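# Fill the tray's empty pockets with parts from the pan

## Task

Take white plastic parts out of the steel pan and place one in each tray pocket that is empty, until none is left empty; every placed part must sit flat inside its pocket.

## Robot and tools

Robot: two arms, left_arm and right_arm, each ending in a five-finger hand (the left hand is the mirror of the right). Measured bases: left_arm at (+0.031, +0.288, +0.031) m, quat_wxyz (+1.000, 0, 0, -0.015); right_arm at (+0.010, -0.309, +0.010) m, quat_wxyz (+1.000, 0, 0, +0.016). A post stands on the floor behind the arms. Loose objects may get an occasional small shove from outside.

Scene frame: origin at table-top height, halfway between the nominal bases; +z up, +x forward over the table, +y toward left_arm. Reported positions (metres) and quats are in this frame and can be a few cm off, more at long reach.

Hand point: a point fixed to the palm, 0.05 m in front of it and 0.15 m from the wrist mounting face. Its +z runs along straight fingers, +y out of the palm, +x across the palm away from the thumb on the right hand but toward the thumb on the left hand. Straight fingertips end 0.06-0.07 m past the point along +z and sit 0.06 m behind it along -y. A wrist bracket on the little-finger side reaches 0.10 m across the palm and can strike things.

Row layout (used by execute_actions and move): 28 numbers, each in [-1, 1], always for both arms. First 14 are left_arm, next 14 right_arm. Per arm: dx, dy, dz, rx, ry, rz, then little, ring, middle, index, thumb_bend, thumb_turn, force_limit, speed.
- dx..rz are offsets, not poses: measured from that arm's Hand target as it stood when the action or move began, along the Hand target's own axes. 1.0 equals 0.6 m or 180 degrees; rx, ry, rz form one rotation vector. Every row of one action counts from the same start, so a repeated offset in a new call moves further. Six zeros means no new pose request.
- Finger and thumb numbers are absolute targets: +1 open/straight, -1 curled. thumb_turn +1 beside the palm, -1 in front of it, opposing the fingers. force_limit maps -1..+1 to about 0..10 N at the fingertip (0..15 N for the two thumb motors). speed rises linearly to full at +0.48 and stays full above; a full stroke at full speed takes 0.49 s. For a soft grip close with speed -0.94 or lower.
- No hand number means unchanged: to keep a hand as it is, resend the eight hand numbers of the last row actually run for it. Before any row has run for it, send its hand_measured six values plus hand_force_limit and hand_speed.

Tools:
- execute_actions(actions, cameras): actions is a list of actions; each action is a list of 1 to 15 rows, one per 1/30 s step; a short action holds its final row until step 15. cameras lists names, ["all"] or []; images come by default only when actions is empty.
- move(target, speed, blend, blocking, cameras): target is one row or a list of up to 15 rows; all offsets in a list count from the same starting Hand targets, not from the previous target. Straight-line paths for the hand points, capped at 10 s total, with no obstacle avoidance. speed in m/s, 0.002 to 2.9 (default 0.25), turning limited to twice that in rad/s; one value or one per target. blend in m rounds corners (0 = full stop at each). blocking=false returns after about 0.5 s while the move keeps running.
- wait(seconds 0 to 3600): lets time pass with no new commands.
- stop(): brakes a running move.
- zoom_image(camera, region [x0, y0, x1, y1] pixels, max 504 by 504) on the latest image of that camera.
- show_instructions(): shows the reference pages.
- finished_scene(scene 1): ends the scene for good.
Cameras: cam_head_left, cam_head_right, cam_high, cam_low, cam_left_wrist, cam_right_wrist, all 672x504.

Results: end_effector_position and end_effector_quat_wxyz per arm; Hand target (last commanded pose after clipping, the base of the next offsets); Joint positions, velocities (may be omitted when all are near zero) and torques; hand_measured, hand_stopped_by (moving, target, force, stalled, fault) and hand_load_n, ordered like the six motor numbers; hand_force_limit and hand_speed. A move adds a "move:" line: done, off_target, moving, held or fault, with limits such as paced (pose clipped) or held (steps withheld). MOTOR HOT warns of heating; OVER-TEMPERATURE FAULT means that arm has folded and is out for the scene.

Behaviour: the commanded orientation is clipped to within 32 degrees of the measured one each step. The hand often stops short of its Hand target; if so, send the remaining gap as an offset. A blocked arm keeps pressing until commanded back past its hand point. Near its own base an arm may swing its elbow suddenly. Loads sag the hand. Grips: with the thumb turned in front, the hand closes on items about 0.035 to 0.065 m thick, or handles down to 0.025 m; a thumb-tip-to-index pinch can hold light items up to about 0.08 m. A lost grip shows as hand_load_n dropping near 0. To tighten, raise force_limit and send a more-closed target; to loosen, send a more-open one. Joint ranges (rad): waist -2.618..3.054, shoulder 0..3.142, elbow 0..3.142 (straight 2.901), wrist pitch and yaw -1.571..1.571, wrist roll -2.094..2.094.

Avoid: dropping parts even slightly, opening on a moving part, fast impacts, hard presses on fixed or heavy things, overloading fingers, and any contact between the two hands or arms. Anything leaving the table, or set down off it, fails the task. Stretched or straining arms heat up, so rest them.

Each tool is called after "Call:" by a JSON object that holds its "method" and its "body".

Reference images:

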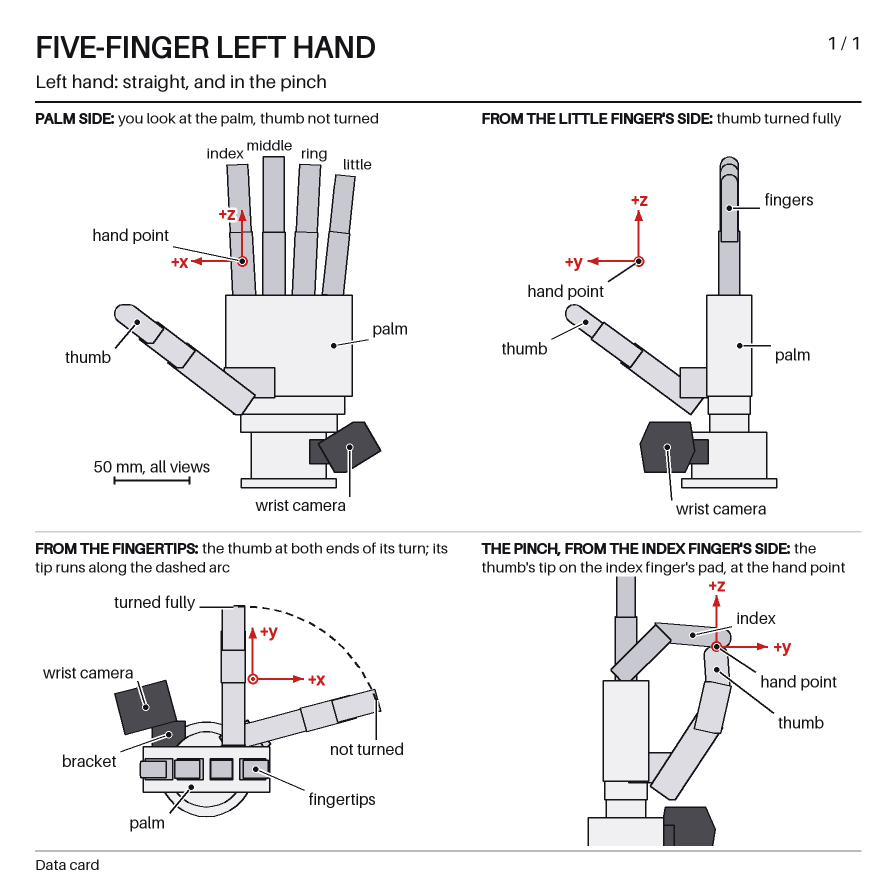

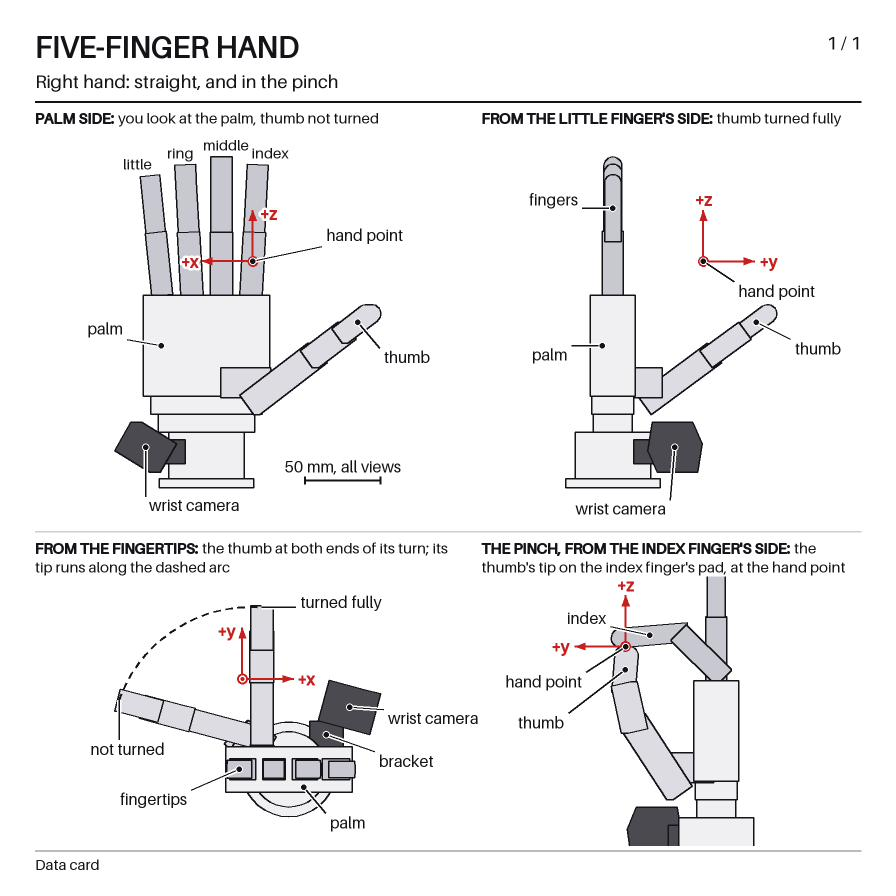

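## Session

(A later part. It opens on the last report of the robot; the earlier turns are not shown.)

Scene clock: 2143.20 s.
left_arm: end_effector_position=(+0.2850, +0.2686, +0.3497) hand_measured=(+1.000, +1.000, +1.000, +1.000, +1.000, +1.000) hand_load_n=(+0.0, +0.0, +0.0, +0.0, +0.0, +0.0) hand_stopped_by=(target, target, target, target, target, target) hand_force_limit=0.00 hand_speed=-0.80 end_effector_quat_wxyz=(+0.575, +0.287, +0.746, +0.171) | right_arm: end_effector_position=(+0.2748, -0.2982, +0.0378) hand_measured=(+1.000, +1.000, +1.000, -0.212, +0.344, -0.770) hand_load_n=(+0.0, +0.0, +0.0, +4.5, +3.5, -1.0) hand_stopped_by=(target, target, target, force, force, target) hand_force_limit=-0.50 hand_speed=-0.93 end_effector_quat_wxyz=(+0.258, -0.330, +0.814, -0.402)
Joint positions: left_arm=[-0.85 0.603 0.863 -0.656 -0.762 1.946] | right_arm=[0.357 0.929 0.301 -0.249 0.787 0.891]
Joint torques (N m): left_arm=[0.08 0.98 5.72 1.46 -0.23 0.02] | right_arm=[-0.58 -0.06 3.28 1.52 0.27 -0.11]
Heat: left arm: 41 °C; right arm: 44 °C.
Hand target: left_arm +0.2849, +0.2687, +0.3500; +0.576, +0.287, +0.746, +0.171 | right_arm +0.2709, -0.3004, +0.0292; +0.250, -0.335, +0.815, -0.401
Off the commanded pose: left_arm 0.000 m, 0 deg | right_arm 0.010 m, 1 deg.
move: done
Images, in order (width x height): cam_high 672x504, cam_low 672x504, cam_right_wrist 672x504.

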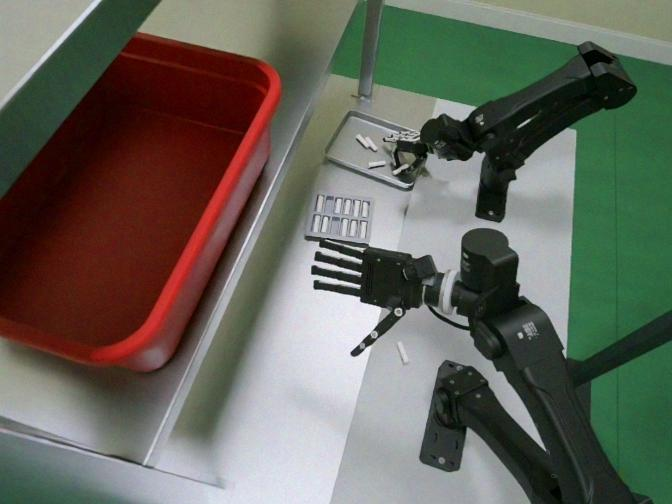

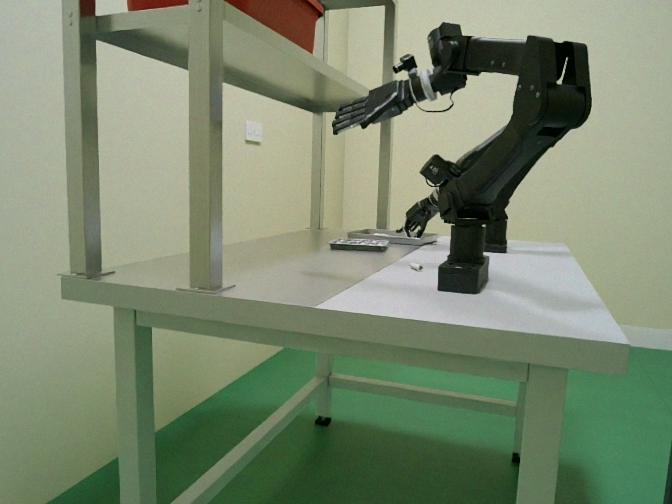

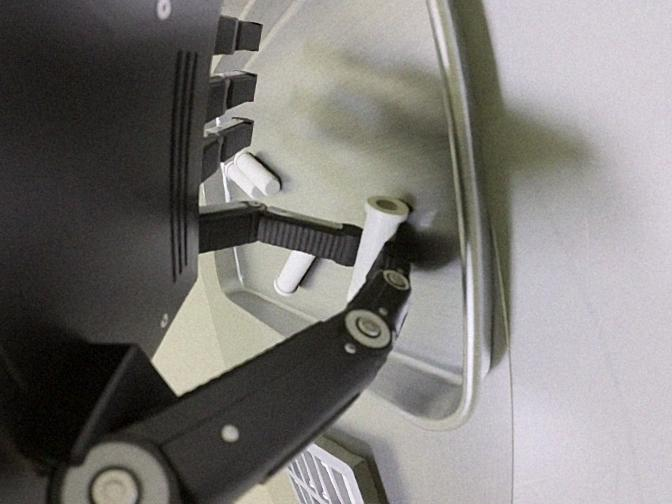

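Call:
{"method": "move", "body": {"target": [[0,0,0,0,0,0,1,1,1,1,1,1,0,-0.8,-0.022,-0.13,-0.0875,0,0,0,1,1,1,-0.33,0.17,-0.77,-0.5,-0.93],[0,0,0,0,0,0,1,1,1,1,1,1,0,-0.8,-0.3818,-0.0793,-0.0748,-0.0366,-0.2145,-0.1448,1,1,1,-0.33,0.17,-0.77,-0.5,-0.93],[0,0,0,0,0,0,1,1,1,1,1,1,0,-0.8,-0.3727,-0.0245,-0.0378,-0.0366,-0.2145,-0.1448,1,1,1,-0.33,0.17,-0.77,-0.5,-0.93]], "speed": [0.06,0.12,0.1], "blend": 0.01, "cameras": ["cam_head_left","cam_low","cam_high","cam_right_wrist"]}}

Call:
{"method": "zoom_image", "body": {"camera": "cam_high", "region": [300, 150, 380, 230]}}

Call:
{"method": "zoom_image", "body": {"camera": "cam_right_wrist", "region": [260, 120, 540, 400]}}

Call:
{"method": "zoom_image", "body": {"camera": "cam_low", "region": [330, 200, 400, 260]}}

Call:
{"method": "zoom_image", "body": {"camera": "cam_head_left", "region": [300, 170, 380, 250]}}

Scene clock: 2191.07 s.
left_arm: end_effector_position=(+0.2850, +0.2686, +0.3497) hand_measured=(+1.000, +1.000, +1.000, +1.000, +1.000, +1.000) hand_load_n=(+0.0, +0.0, +0.0, +0.0, +0.0, +0.0) hand_stopped_by=(target, target, target, target, target, target) hand_force_limit=0.00 hand_speed=-0.80 end_effector_quat_wxyz=(+0.575, +0.287, +0.746, +0.171) | right_arm: end_effector_position=(+0.4089, -0.1257, +0.0999) hand_measured=(+1.000, +1.000, +1.000, -0.212, +0.344, -0.770) hand_load_n=(+0.0, +0.0, +0.0, +4.5, +3.5, -1.0) hand_stopped_by=(target, target, target, force, force, target) hand_force_limit=-0.50 hand_speed=-0.93 end_effector_quat_wxyz=(-0.400, +0.626, -0.611, +0.272)
Joint positions: left_arm=[-0.85 0.603 0.863 -0.656 -0.762 1.946] | right_arm=[0.368 1.517 0.851 0.097 0.168 0.284]
Joint torques (N m): left_arm=[0.06 0.98 5.72 1.46 -0.23 0.02] | right_arm=[-0.54 -4.88 3.7 1.99 -0.02 -0.11]
Heat: left arm: 41 °C; right arm: 44 °C.
Hand target: left_arm +0.2849, +0.2687, +0.3500; +0.576, +0.287, +0.746, +0.171 | right_arm +0.4061, -0.1290, +0.0849; -0.389, +0.633, -0.614, +0.267
Off the commanded pose: left_arm 0.000 m, 0 deg | right_arm 0.016 m, 2 deg.
move: off_target (right_arm)
Images, in order (width x height): cam_head_left 672x504, cam_high 672x504, cam_low 672x504, cam_right_wrist 672x504.

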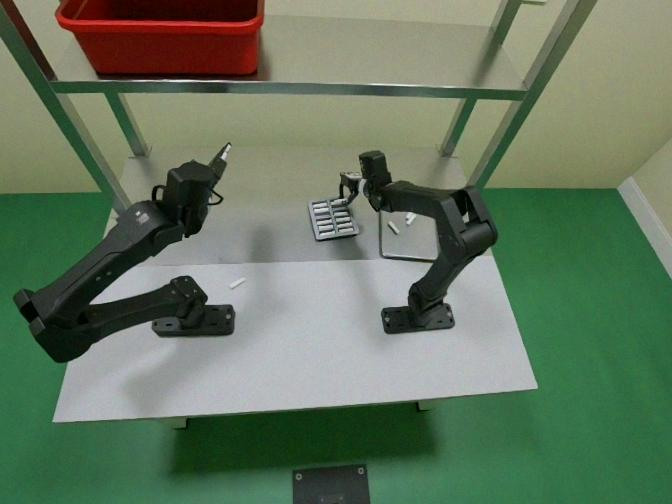

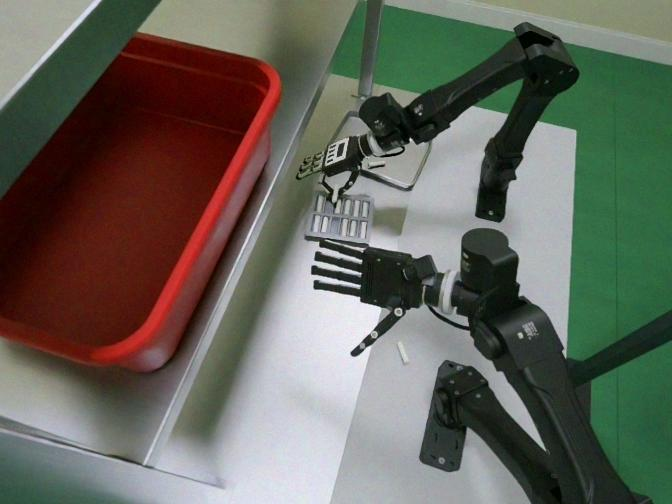

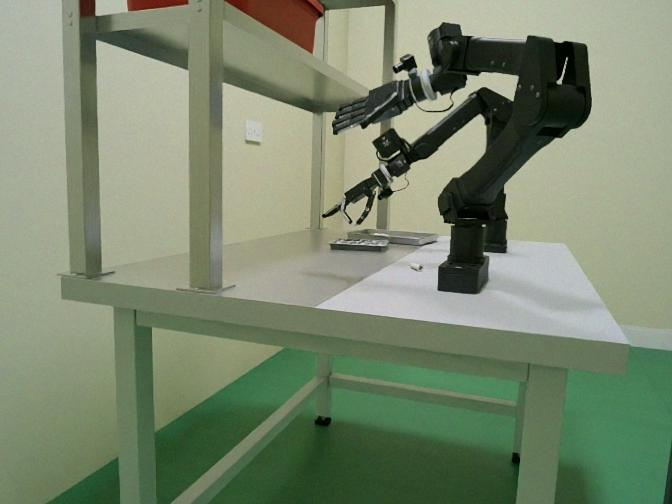

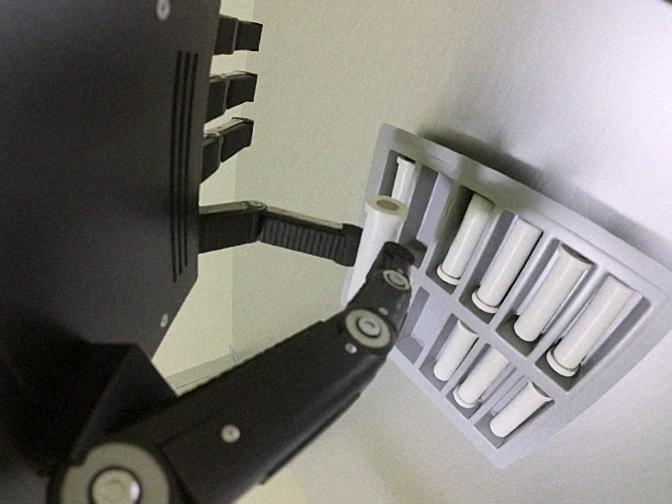

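Scaled by 6.300 from the camera's image (finer frame: 960x720).

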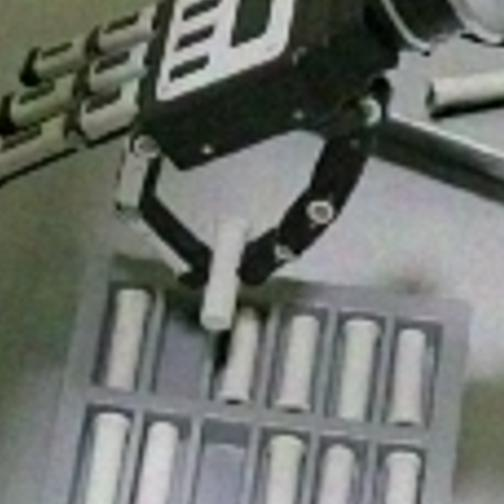

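Scaled by 1.800 from the camera's image (finer frame: 960x720).

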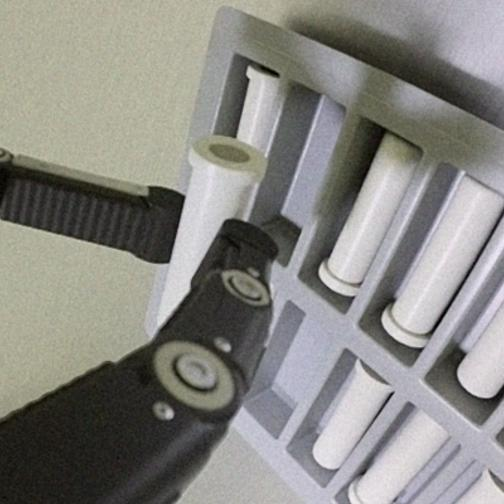

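Scaled by 7.200 from the camera's image (finer frame: 960x720).

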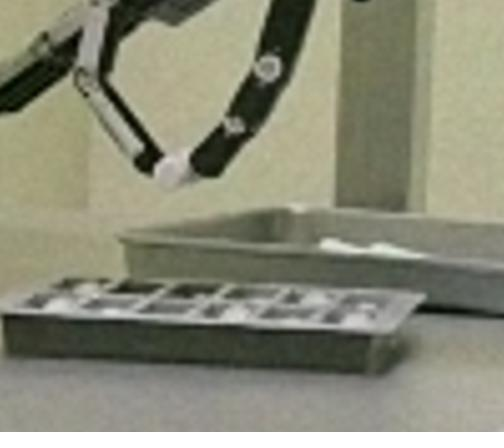

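Scaled by 6.300 from the camera's image (finer frame: 960x720).

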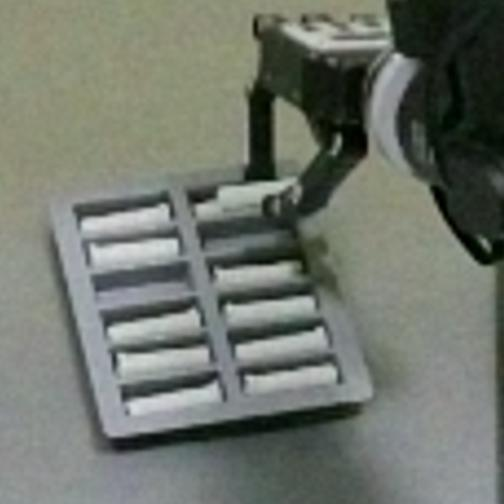

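Call:
{"method": "move", "body": {"target": [0,0,0,0,0,0,1,1,1,1,1,1,0,-0.8,0.00649,0.02866,0.01917,0,0,0,1,1,1,-0.33,0.17,-0.77,-0.5,-0.93], "speed": 0.03, "cameras": ["cam_head_left","cam_high","cam_low","cam_right_wrist"]}}

Scene clock: 2229.63 s.
left_arm: end_effector_position=(+0.2850, +0.2686, +0.3497) hand_measured=(+1.000, +1.000, +1.000, +1.000, +1.000, +1.000) hand_load_n=(+0.0, +0.0, +0.0, +0.0, +0.0, +0.0) hand_stopped_by=(target, target, target, target, target, target) hand_force_limit=0.00 hand_speed=-0.80 end_effector_quat_wxyz=(+0.575, +0.287, +0.746, +0.171) | right_arm: end_effector_position=(+0.4099, -0.1256, +0.0806) hand_measured=(+1.000, +1.000, +1.000, -0.212, +0.344, -0.770) hand_load_n=(+0.0, +0.0, +0.0, +4.5, +4.0, -1.0) hand_stopped_by=(target, target, target, force, force, target) hand_force_limit=-0.50 hand_speed=-0.93 end_effector_quat_wxyz=(-0.402, +0.625, -0.611, +0.273)
Joint positions: left_arm=[-0.85 0.603 0.863 -0.656 -0.762 1.946] | right_arm=[0.366 1.557 0.8 0.193 0.166 0.282]
Joint torques (N m): left_arm=[0.06 0.99 5.74 1.46 -0.23 0.02] | right_arm=[-0.64 -4.81 3.4 1.99 -0.03 -0.11]
Heat: left arm: 41 °C; right arm: 46 °C.
Hand target: left_arm +0.2849, +0.2687, +0.3500; +0.576, +0.287, +0.746, +0.171 | right_arm +0.4061, -0.1300, +0.0638; -0.389, +0.633, -0.614, +0.267
Off the commanded pose: left_arm 0.000 m, 0 deg | right_arm 0.018 m, 2 deg.
move: off_target (right_arm)

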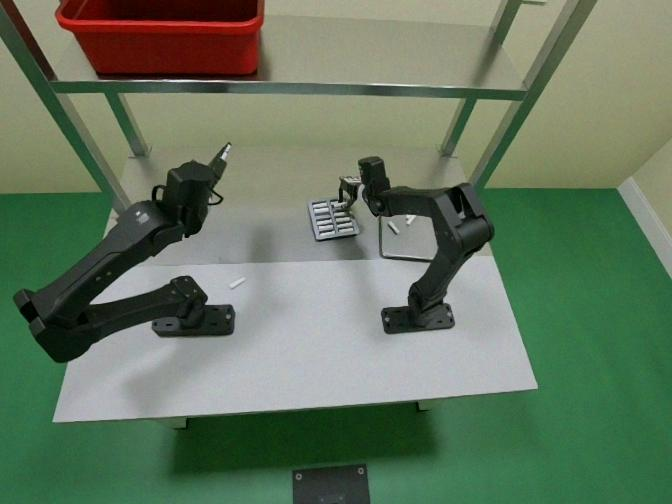

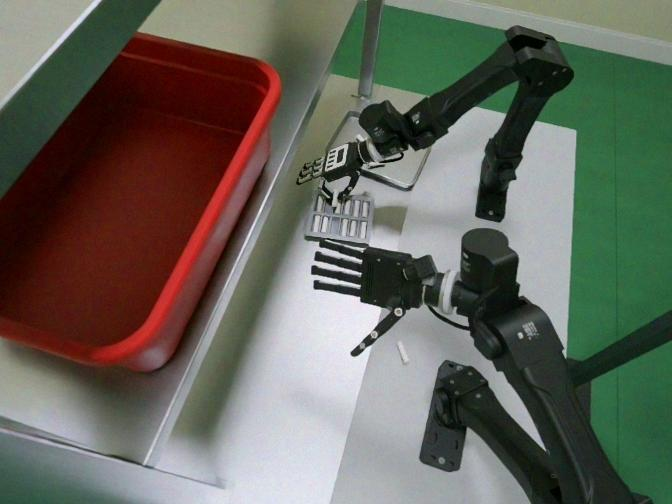

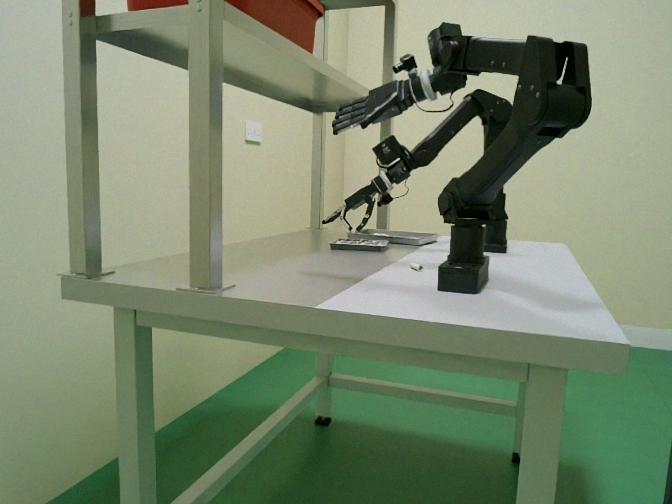

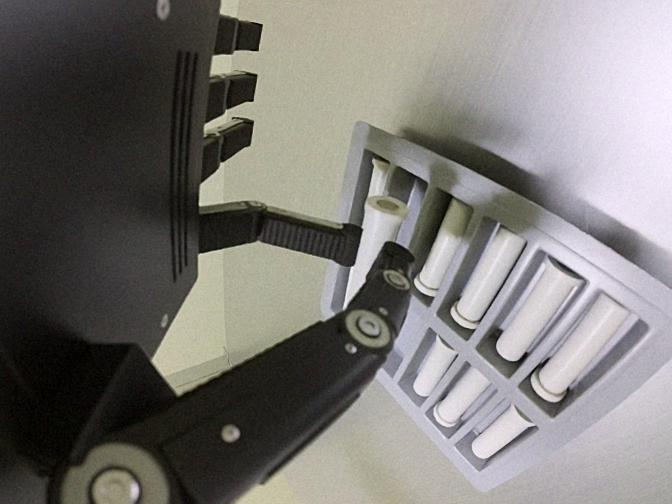

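Call:
{"method": "zoom_image", "body": {"camera": "cam_high", "region": [300, 170, 380, 230]}}

Call:
{"method": "zoom_image", "body": {"camera": "cam_head_left", "region": [300, 185, 380, 245]}}

Call:
{"method": "zoom_image", "body": {"camera": "cam_right_wrist", "region": [280, 110, 560, 320]}}

Call:
{"method": "zoom_image", "body": {"camera": "cam_low", "region": [320, 200, 400, 260]}}

Scaled by 6.300 from the camera's image (finer frame: 960x720).

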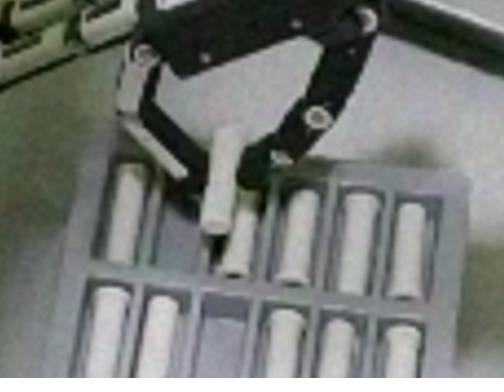

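Scaled by 6.300 from the camera's image (finer frame: 960x720).

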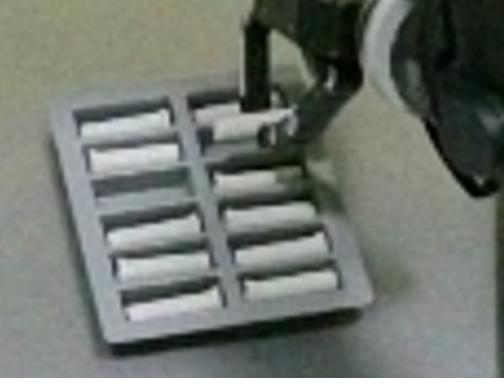

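Scaled by 1.800 from the camera's image (finer frame: 960x720).

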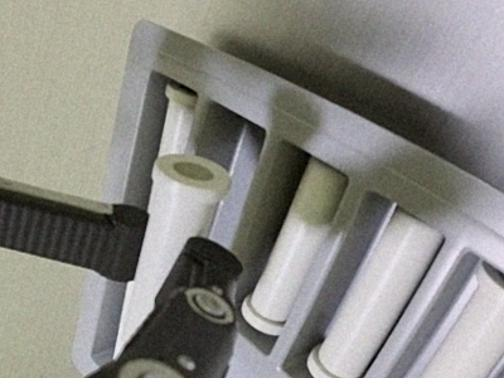

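Scaled by 6.300 from the camera's image (finer frame: 960x720).

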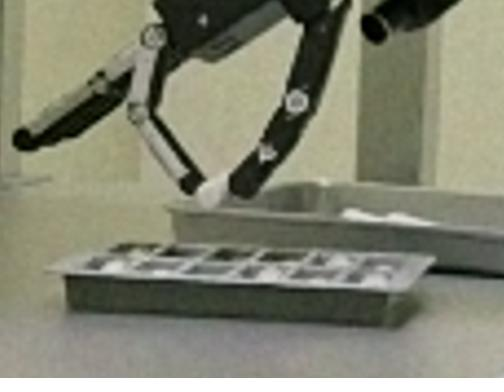

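Call:
{"method": "move", "body": {"target": [0,0,0,0,0,0,1,1,1,1,1,1,0,-0.8,0.0072,0.0152,0.01786,0,0,0,1,1,1,-0.33,0.17,-0.77,-0.5,-0.93], "speed": 0.03, "cameras": ["cam_head_left","cam_high","cam_low","cam_right_wrist"]}}

Call:
{"method": "zoom_image", "body": {"camera": "cam_high", "region": [310, 180, 358, 216]}}

Call:
{"method": "zoom_image", "body": {"camera": "cam_head_left", "region": [310, 190, 358, 226]}}

Call:
{"method": "zoom_image", "body": {"camera": "cam_right_wrist", "region": [280, 110, 560, 320]}}

Call:
{"method": "zoom_image", "body": {"camera": "cam_low", "region": [330, 215, 378, 251]}}

Scene clock: 2263.37 s.
left_arm: end_effector_position=(+0.2850, +0.2686, +0.3497) hand_measured=(+1.000, +1.000, +1.000, +1.000, +1.000, +1.000) hand_load_n=(+0.0, +0.0, +0.0, +0.0, +0.0, +0.0) hand_stopped_by=(target, target, target, target, target, target) hand_force_limit=0.00 hand_speed=-0.80 end_effector_quat_wxyz=(+0.575, +0.287, +0.746, +0.171) | right_arm: end_effector_position=(+0.4146, -0.1277, +0.0667) hand_measured=(+1.000, +1.000, +1.000, -0.212, +0.344, -0.770) hand_load_n=(+0.0, +0.0, +0.0, +4.5, +3.5, -0.5) hand_stopped_by=(target, target, target, force, force, target) hand_force_limit=-0.50 hand_speed=-0.93 end_effector_quat_wxyz=(-0.402, +0.625, -0.611, +0.273)
Joint positions: left_arm=[-0.85 0.603 0.863 -0.656 -0.762 1.946] | right_arm=[0.354 1.602 0.78 0.259 0.156 0.276]
Joint torques (N m): left_arm=[0.06 0.99 5.75 1.47 -0.23 0.01] | right_arm=[-0.57 -4.98 3.26 1.99 -0.03 -0.11]
Heat: left arm: 41 °C; right arm: 48 °C.
Hand target: left_arm +0.2849, +0.2687, +0.3500; +0.576, +0.287, +0.746, +0.171 | right_arm +0.4101, -0.1320, +0.0498; -0.389, +0.633, -0.614, +0.267
Off the commanded pose: left_arm 0.000 m, 0 deg | right_arm 0.018 m, 2 deg.
move: off_target (right_arm)

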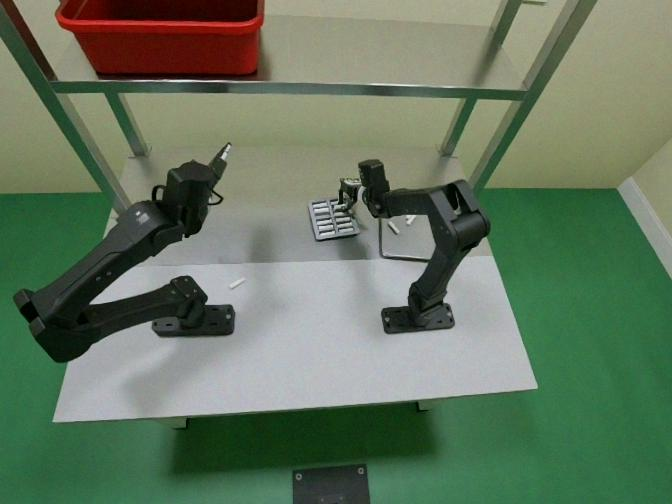

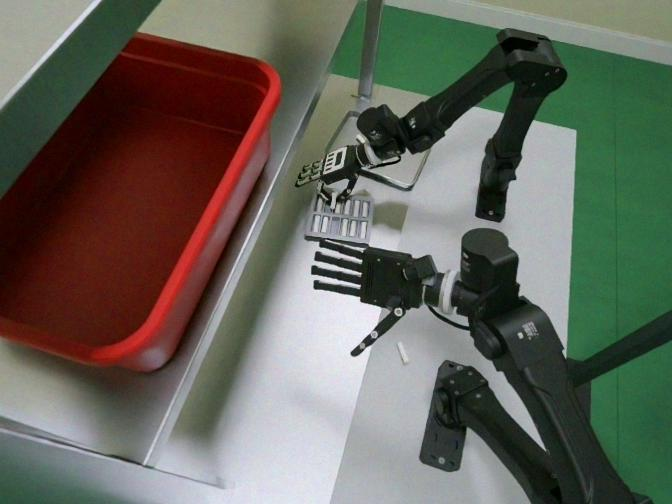

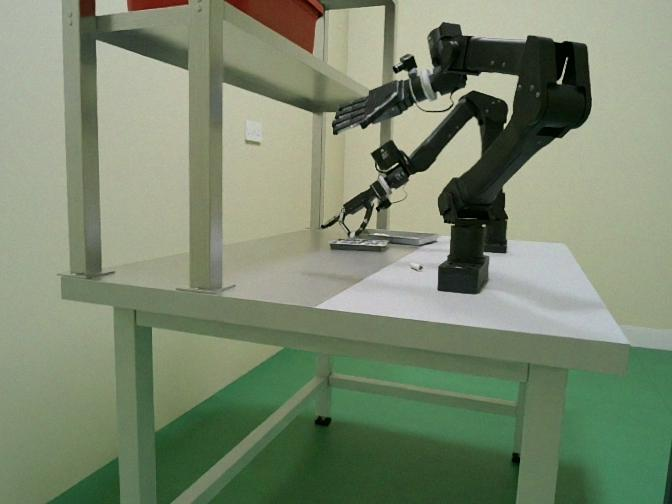

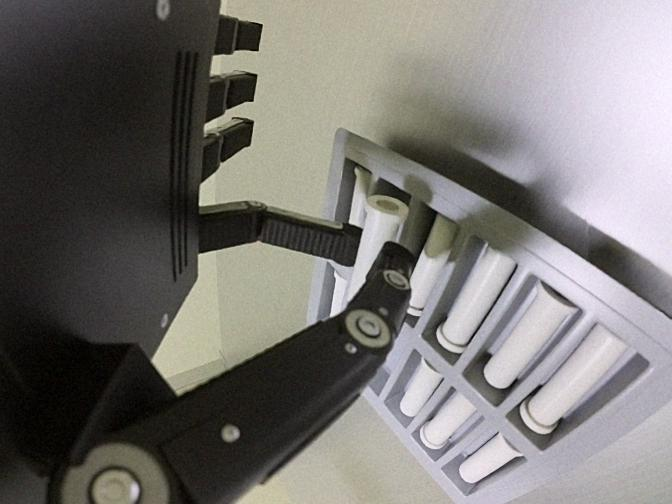

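Scaled by 10.500 from the camera's image (finer frame: 960x720).

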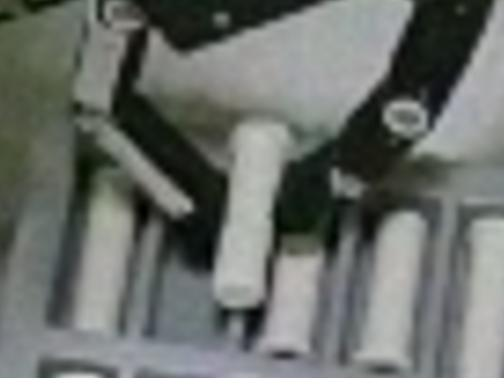

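Scaled by 10.500 from the camera's image (finer frame: 960x720).

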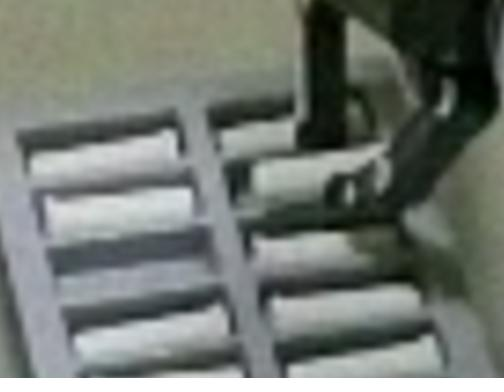

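Scaled by 1.800 from the camera's image (finer frame: 960x720).

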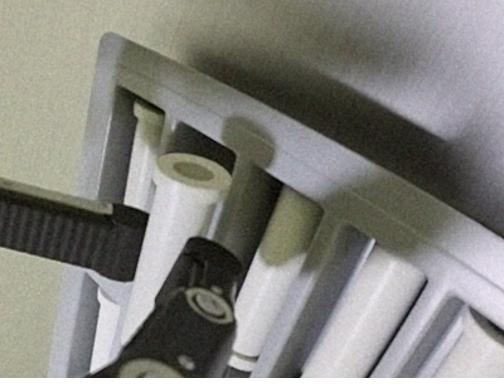

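Scaled by 10.500 from the camera's image (finer frame: 960x720).

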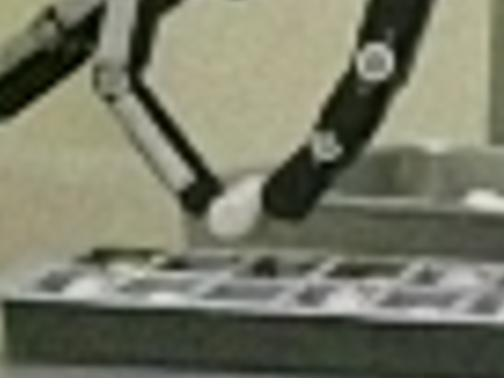

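Call:
{"method": "zoom_image", "body": {"camera": "cam_low", "region": [328, 226, 400, 256]}}

Call:
{"method": "zoom_image", "body": {"camera": "cam_low", "region": [332, 228, 364, 252]}}

Call:
{"method": "zoom_image", "body": {"camera": "cam_high", "region": [300, 185, 384, 248]}}

Scaled by 7.000 from the camera's image (finer frame: 960x720).

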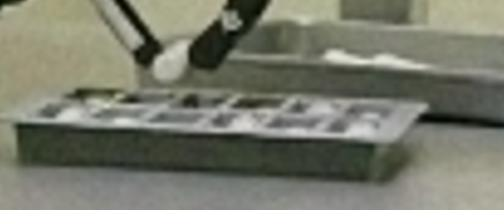

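Scaled by 15.750 from the camera's image (finer frame: 960x720).

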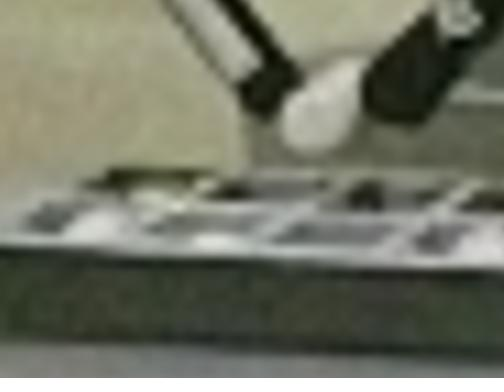

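Scaled by 6.000 from the camera's image (finer frame: 960x720).

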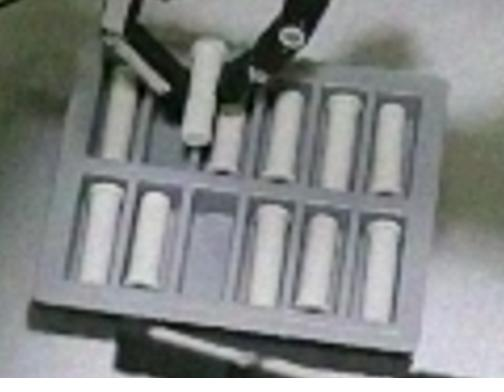

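Call:
{"method": "move", "body": {"target": [0,0,0,0,0,0,1,1,1,1,1,1,0,-0.8,-0.00079,-0.00465,0.00708,0,0,0,1,1,1,-0.33,0.17,-0.77,-0.5,-0.93], "speed": 0.03, "cameras": ["cam_head_left","cam_high","cam_low","cam_right_wrist"]}}

Call:
{"method": "zoom_image", "body": {"camera": "cam_high", "region": [310, 180, 358, 216]}}

Call:
{"method": "zoom_image", "body": {"camera": "cam_head_left", "region": [310, 190, 358, 226]}}

Call:
{"method": "zoom_image", "body": {"camera": "cam_right_wrist", "region": [280, 110, 560, 320]}}

Call:
{"method": "zoom_image", "body": {"camera": "cam_low", "region": [332, 228, 364, 252]}}

Scene clock: 2323.37 s.
left_arm: end_effector_position=(+0.2850, +0.2686, +0.3497) hand_measured=(+1.000, +1.000, +1.000, +1.000, +1.000, +1.000) hand_load_n=(+0.0, +0.0, +0.0, +0.0, +0.0, +0.0) hand_stopped_by=(target, target, target, target, target, target) hand_force_limit=0.00 hand_speed=-0.80 end_effector_quat_wxyz=(+0.575, +0.287, +0.746, +0.171) | right_arm: end_effector_position=(+0.4143, -0.1290, +0.0592) hand_measured=(+1.000, +1.000, +1.000, -0.212, +0.344, -0.770) hand_load_n=(+0.0, +0.0, +0.0, +4.5, +3.5, -0.5) hand_stopped_by=(target, target, target, force, force, target) hand_force_limit=-0.50 hand_speed=-0.93 end_effector_quat_wxyz=(-0.396, +0.628, -0.613, +0.270)
Joint positions: left_arm=[-0.85 0.603 0.863 -0.656 -0.762 1.946] | right_arm=[0.35 1.621 0.78 0.262 0.154 0.274]
Joint torques (N m): left_arm=[0.08 0.98 5.74 1.46 -0.23 0.02] | right_arm=[-0.55 -5.03 4.6 1.96 -0.03 -0.11]
Heat: left arm: 41 °C; right arm: 49 °C.
Hand target: left_arm +0.2849, +0.2687, +0.3500; +0.576, +0.287, +0.746, +0.171 | right_arm +0.4152, -0.1310, +0.0499; -0.389, +0.633, -0.614, +0.267
Off the commanded pose: left_arm 0.000 m, 0 deg | right_arm 0.010 m, 1 deg.
move: done

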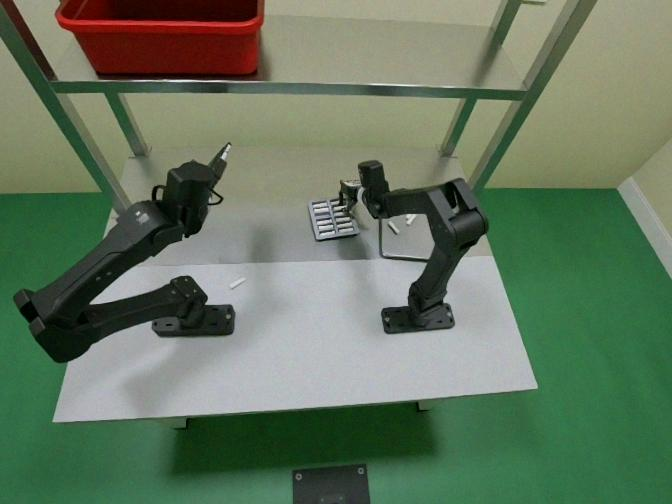

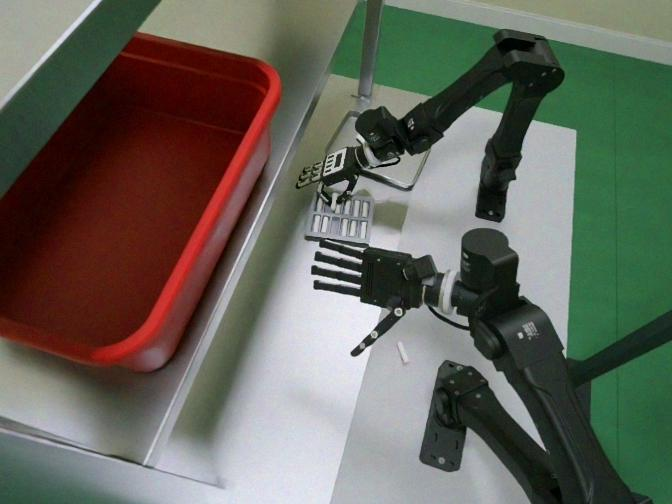

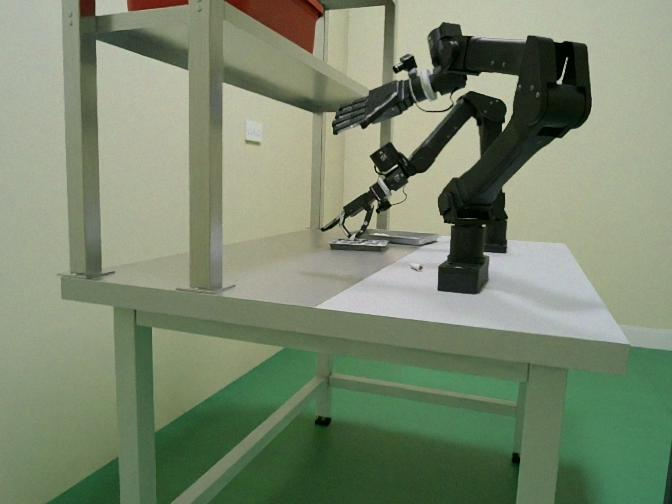

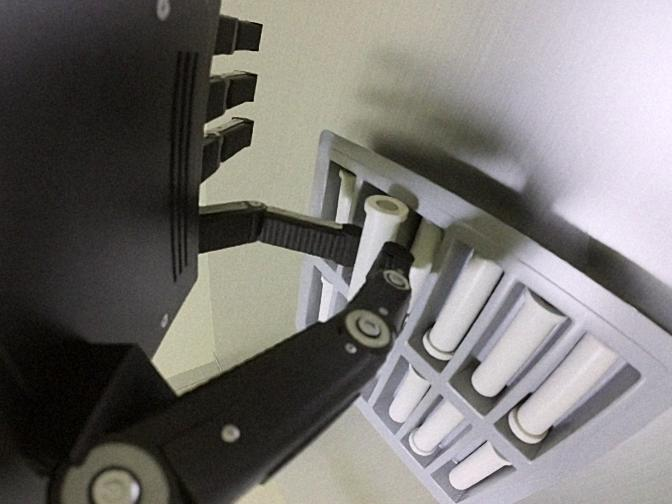

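Scaled by 10.500 from the camera's image (finer frame: 960x720).

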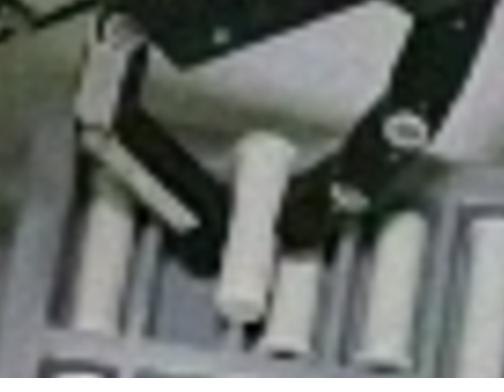

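Scaled by 10.500 from the camera's image (finer frame: 960x720).

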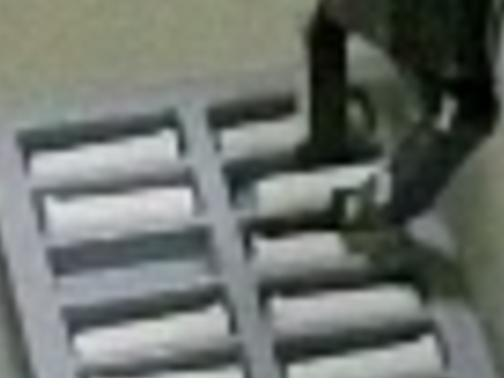

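Scaled by 1.800 from the camera's image (finer frame: 960x720).

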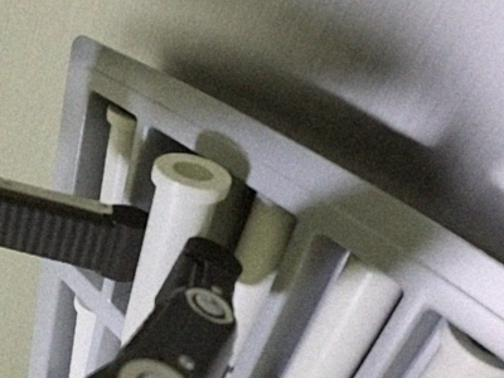

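Scaled by 15.750 from the camera's image (finer frame: 960x720).

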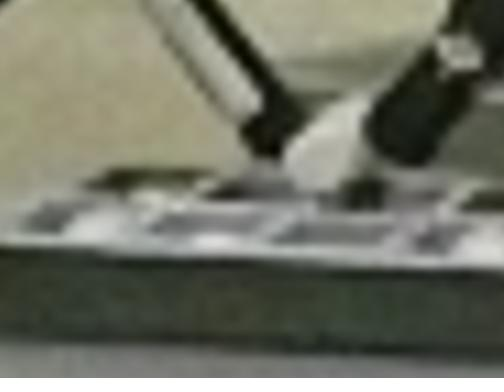

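Call:
{"method": "move", "body": {"target": [0,0,0,0,0,0,1,1,1,1,1,1,0,-0.8,-0.00639,-0.03294,-0.00683,0,-0.01866,0.02765,1,1,1,-0.33,0.17,-0.77,-0.5,-0.93], "speed": 0.03, "cameras": ["cam_head_left","cam_high","cam_low","cam_right_wrist"]}}

Call:
{"method": "zoom_image", "body": {"camera": "cam_high", "region": [310, 180, 358, 216]}}

Call:
{"method": "zoom_image", "body": {"camera": "cam_head_left", "region": [310, 190, 358, 226]}}

Call:
{"method": "zoom_image", "body": {"camera": "cam_right_wrist", "region": [280, 110, 560, 320]}}

Call:
{"method": "zoom_image", "body": {"camera": "cam_low", "region": [332, 228, 364, 252]}}

Scene clock: 2389.63 s.
left_arm: end_effector_position=(+0.2850, +0.2686, +0.3497) hand_measured=(+1.000, +1.000, +1.000, +1.000, +1.000, +1.000) hand_load_n=(+0.0, +0.0, +0.0, +0.0, +0.0, +0.0) hand_stopped_by=(target, target, target, target, target, target) hand_force_limit=0.00 hand_speed=-0.80 end_effector_quat_wxyz=(+0.575, +0.287, +0.746, +0.171) | right_arm: end_effector_position=(+0.4225, -0.1275, +0.0719) hand_measured=(+1.000, +1.000, +1.000, -0.212, +0.344, -0.770) hand_load_n=(+0.0, +0.0, +0.0, +4.5, +3.5, -0.5) hand_stopped_by=(target, target, target, force, force, target) hand_force_limit=-0.50 hand_speed=-0.93 end_effector_quat_wxyz=(-0.424, +0.613, -0.623, +0.238)
Joint positions: left_arm=[-0.85 0.603 0.863 -0.656 -0.762 1.946] | right_arm=[0.299 1.621 0.804 0.262 0.055 0.316]
Joint torques (N m): left_arm=[0.06 1.01 5.74 1.47 -0.23 0.02] | right_arm=[-0.57 -6.41 5.67 1.64 -0.07 0.06]
Heat: left arm: 41 °C; right arm: 48 °C.
Hand target: left_arm +0.2849, +0.2687, +0.3500; +0.576, +0.287, +0.746, +0.171 | right_arm +0.4226, -0.1290, +0.0688; -0.418, +0.613, -0.629, +0.232
Off the commanded pose: left_arm 0.000 m, 0 deg | right_arm 0.003 m, 1 deg.
move: done

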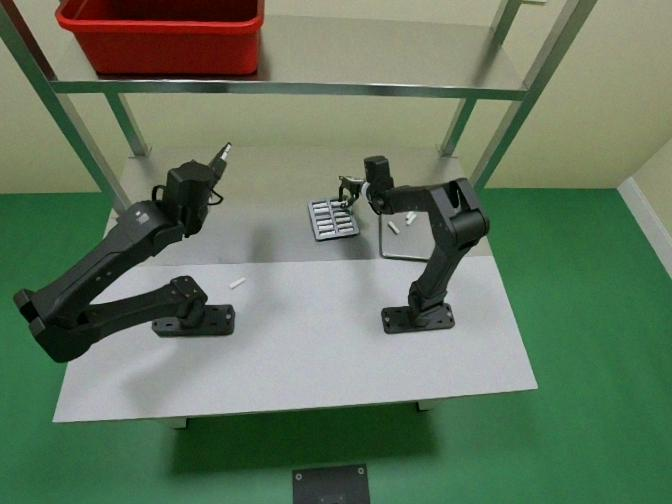

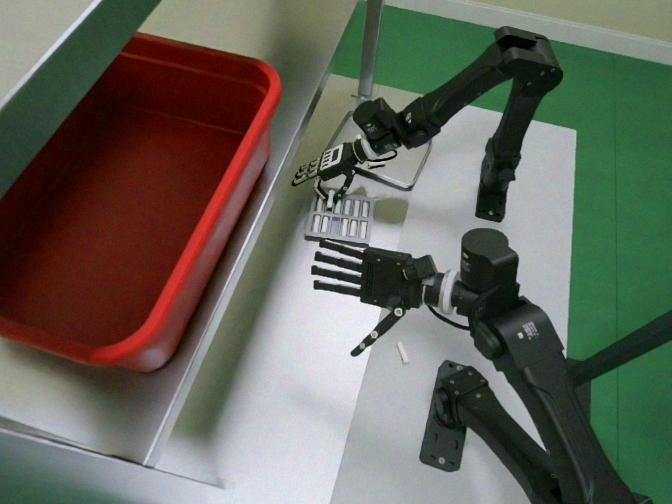

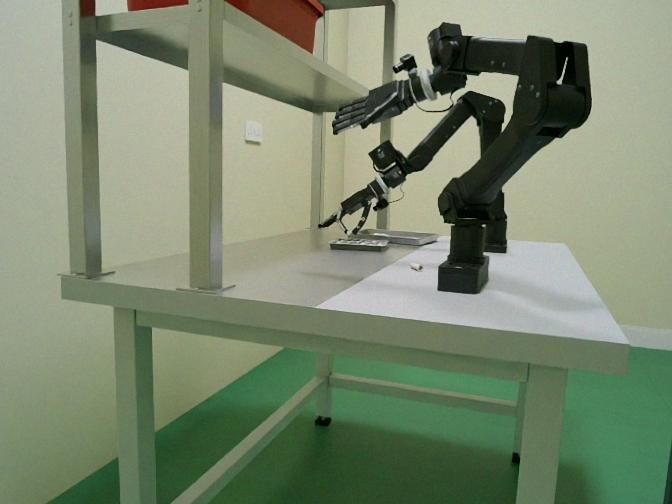

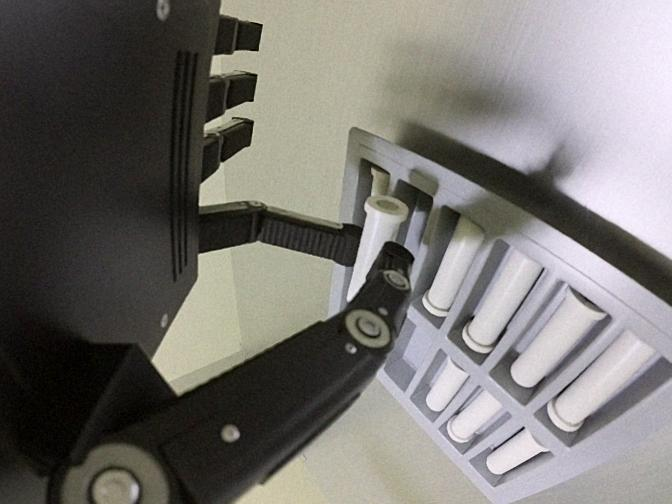

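Scaled by 10.500 from the camera's image (finer frame: 960x720).

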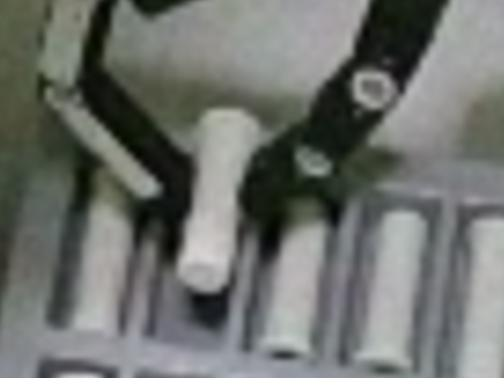

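Scaled by 10.500 from the camera's image (finer frame: 960x720).

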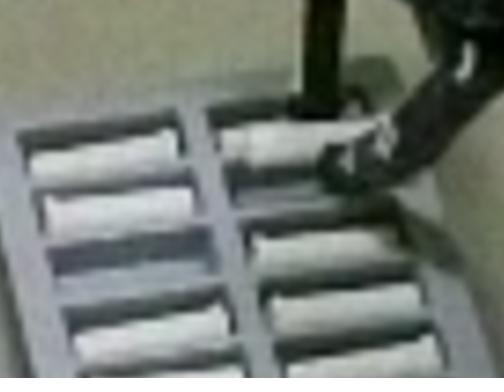

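Scaled by 1.800 from the camera's image (finer frame: 960x720).

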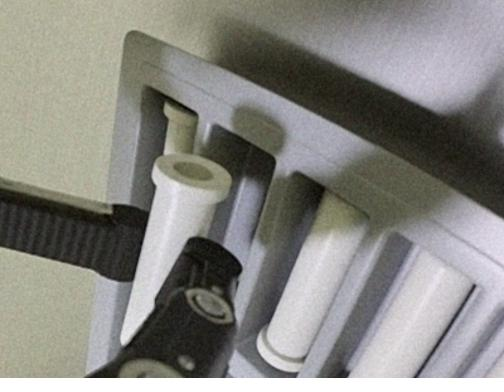

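Scaled by 15.750 from the camera's image (finer frame: 960x720).

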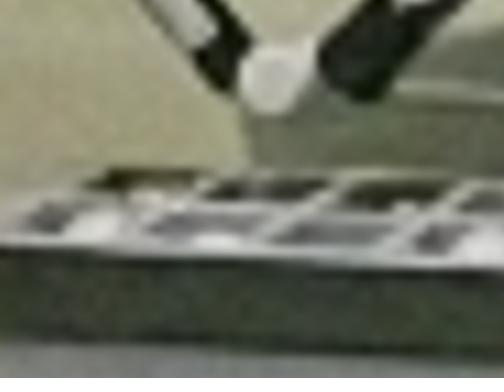

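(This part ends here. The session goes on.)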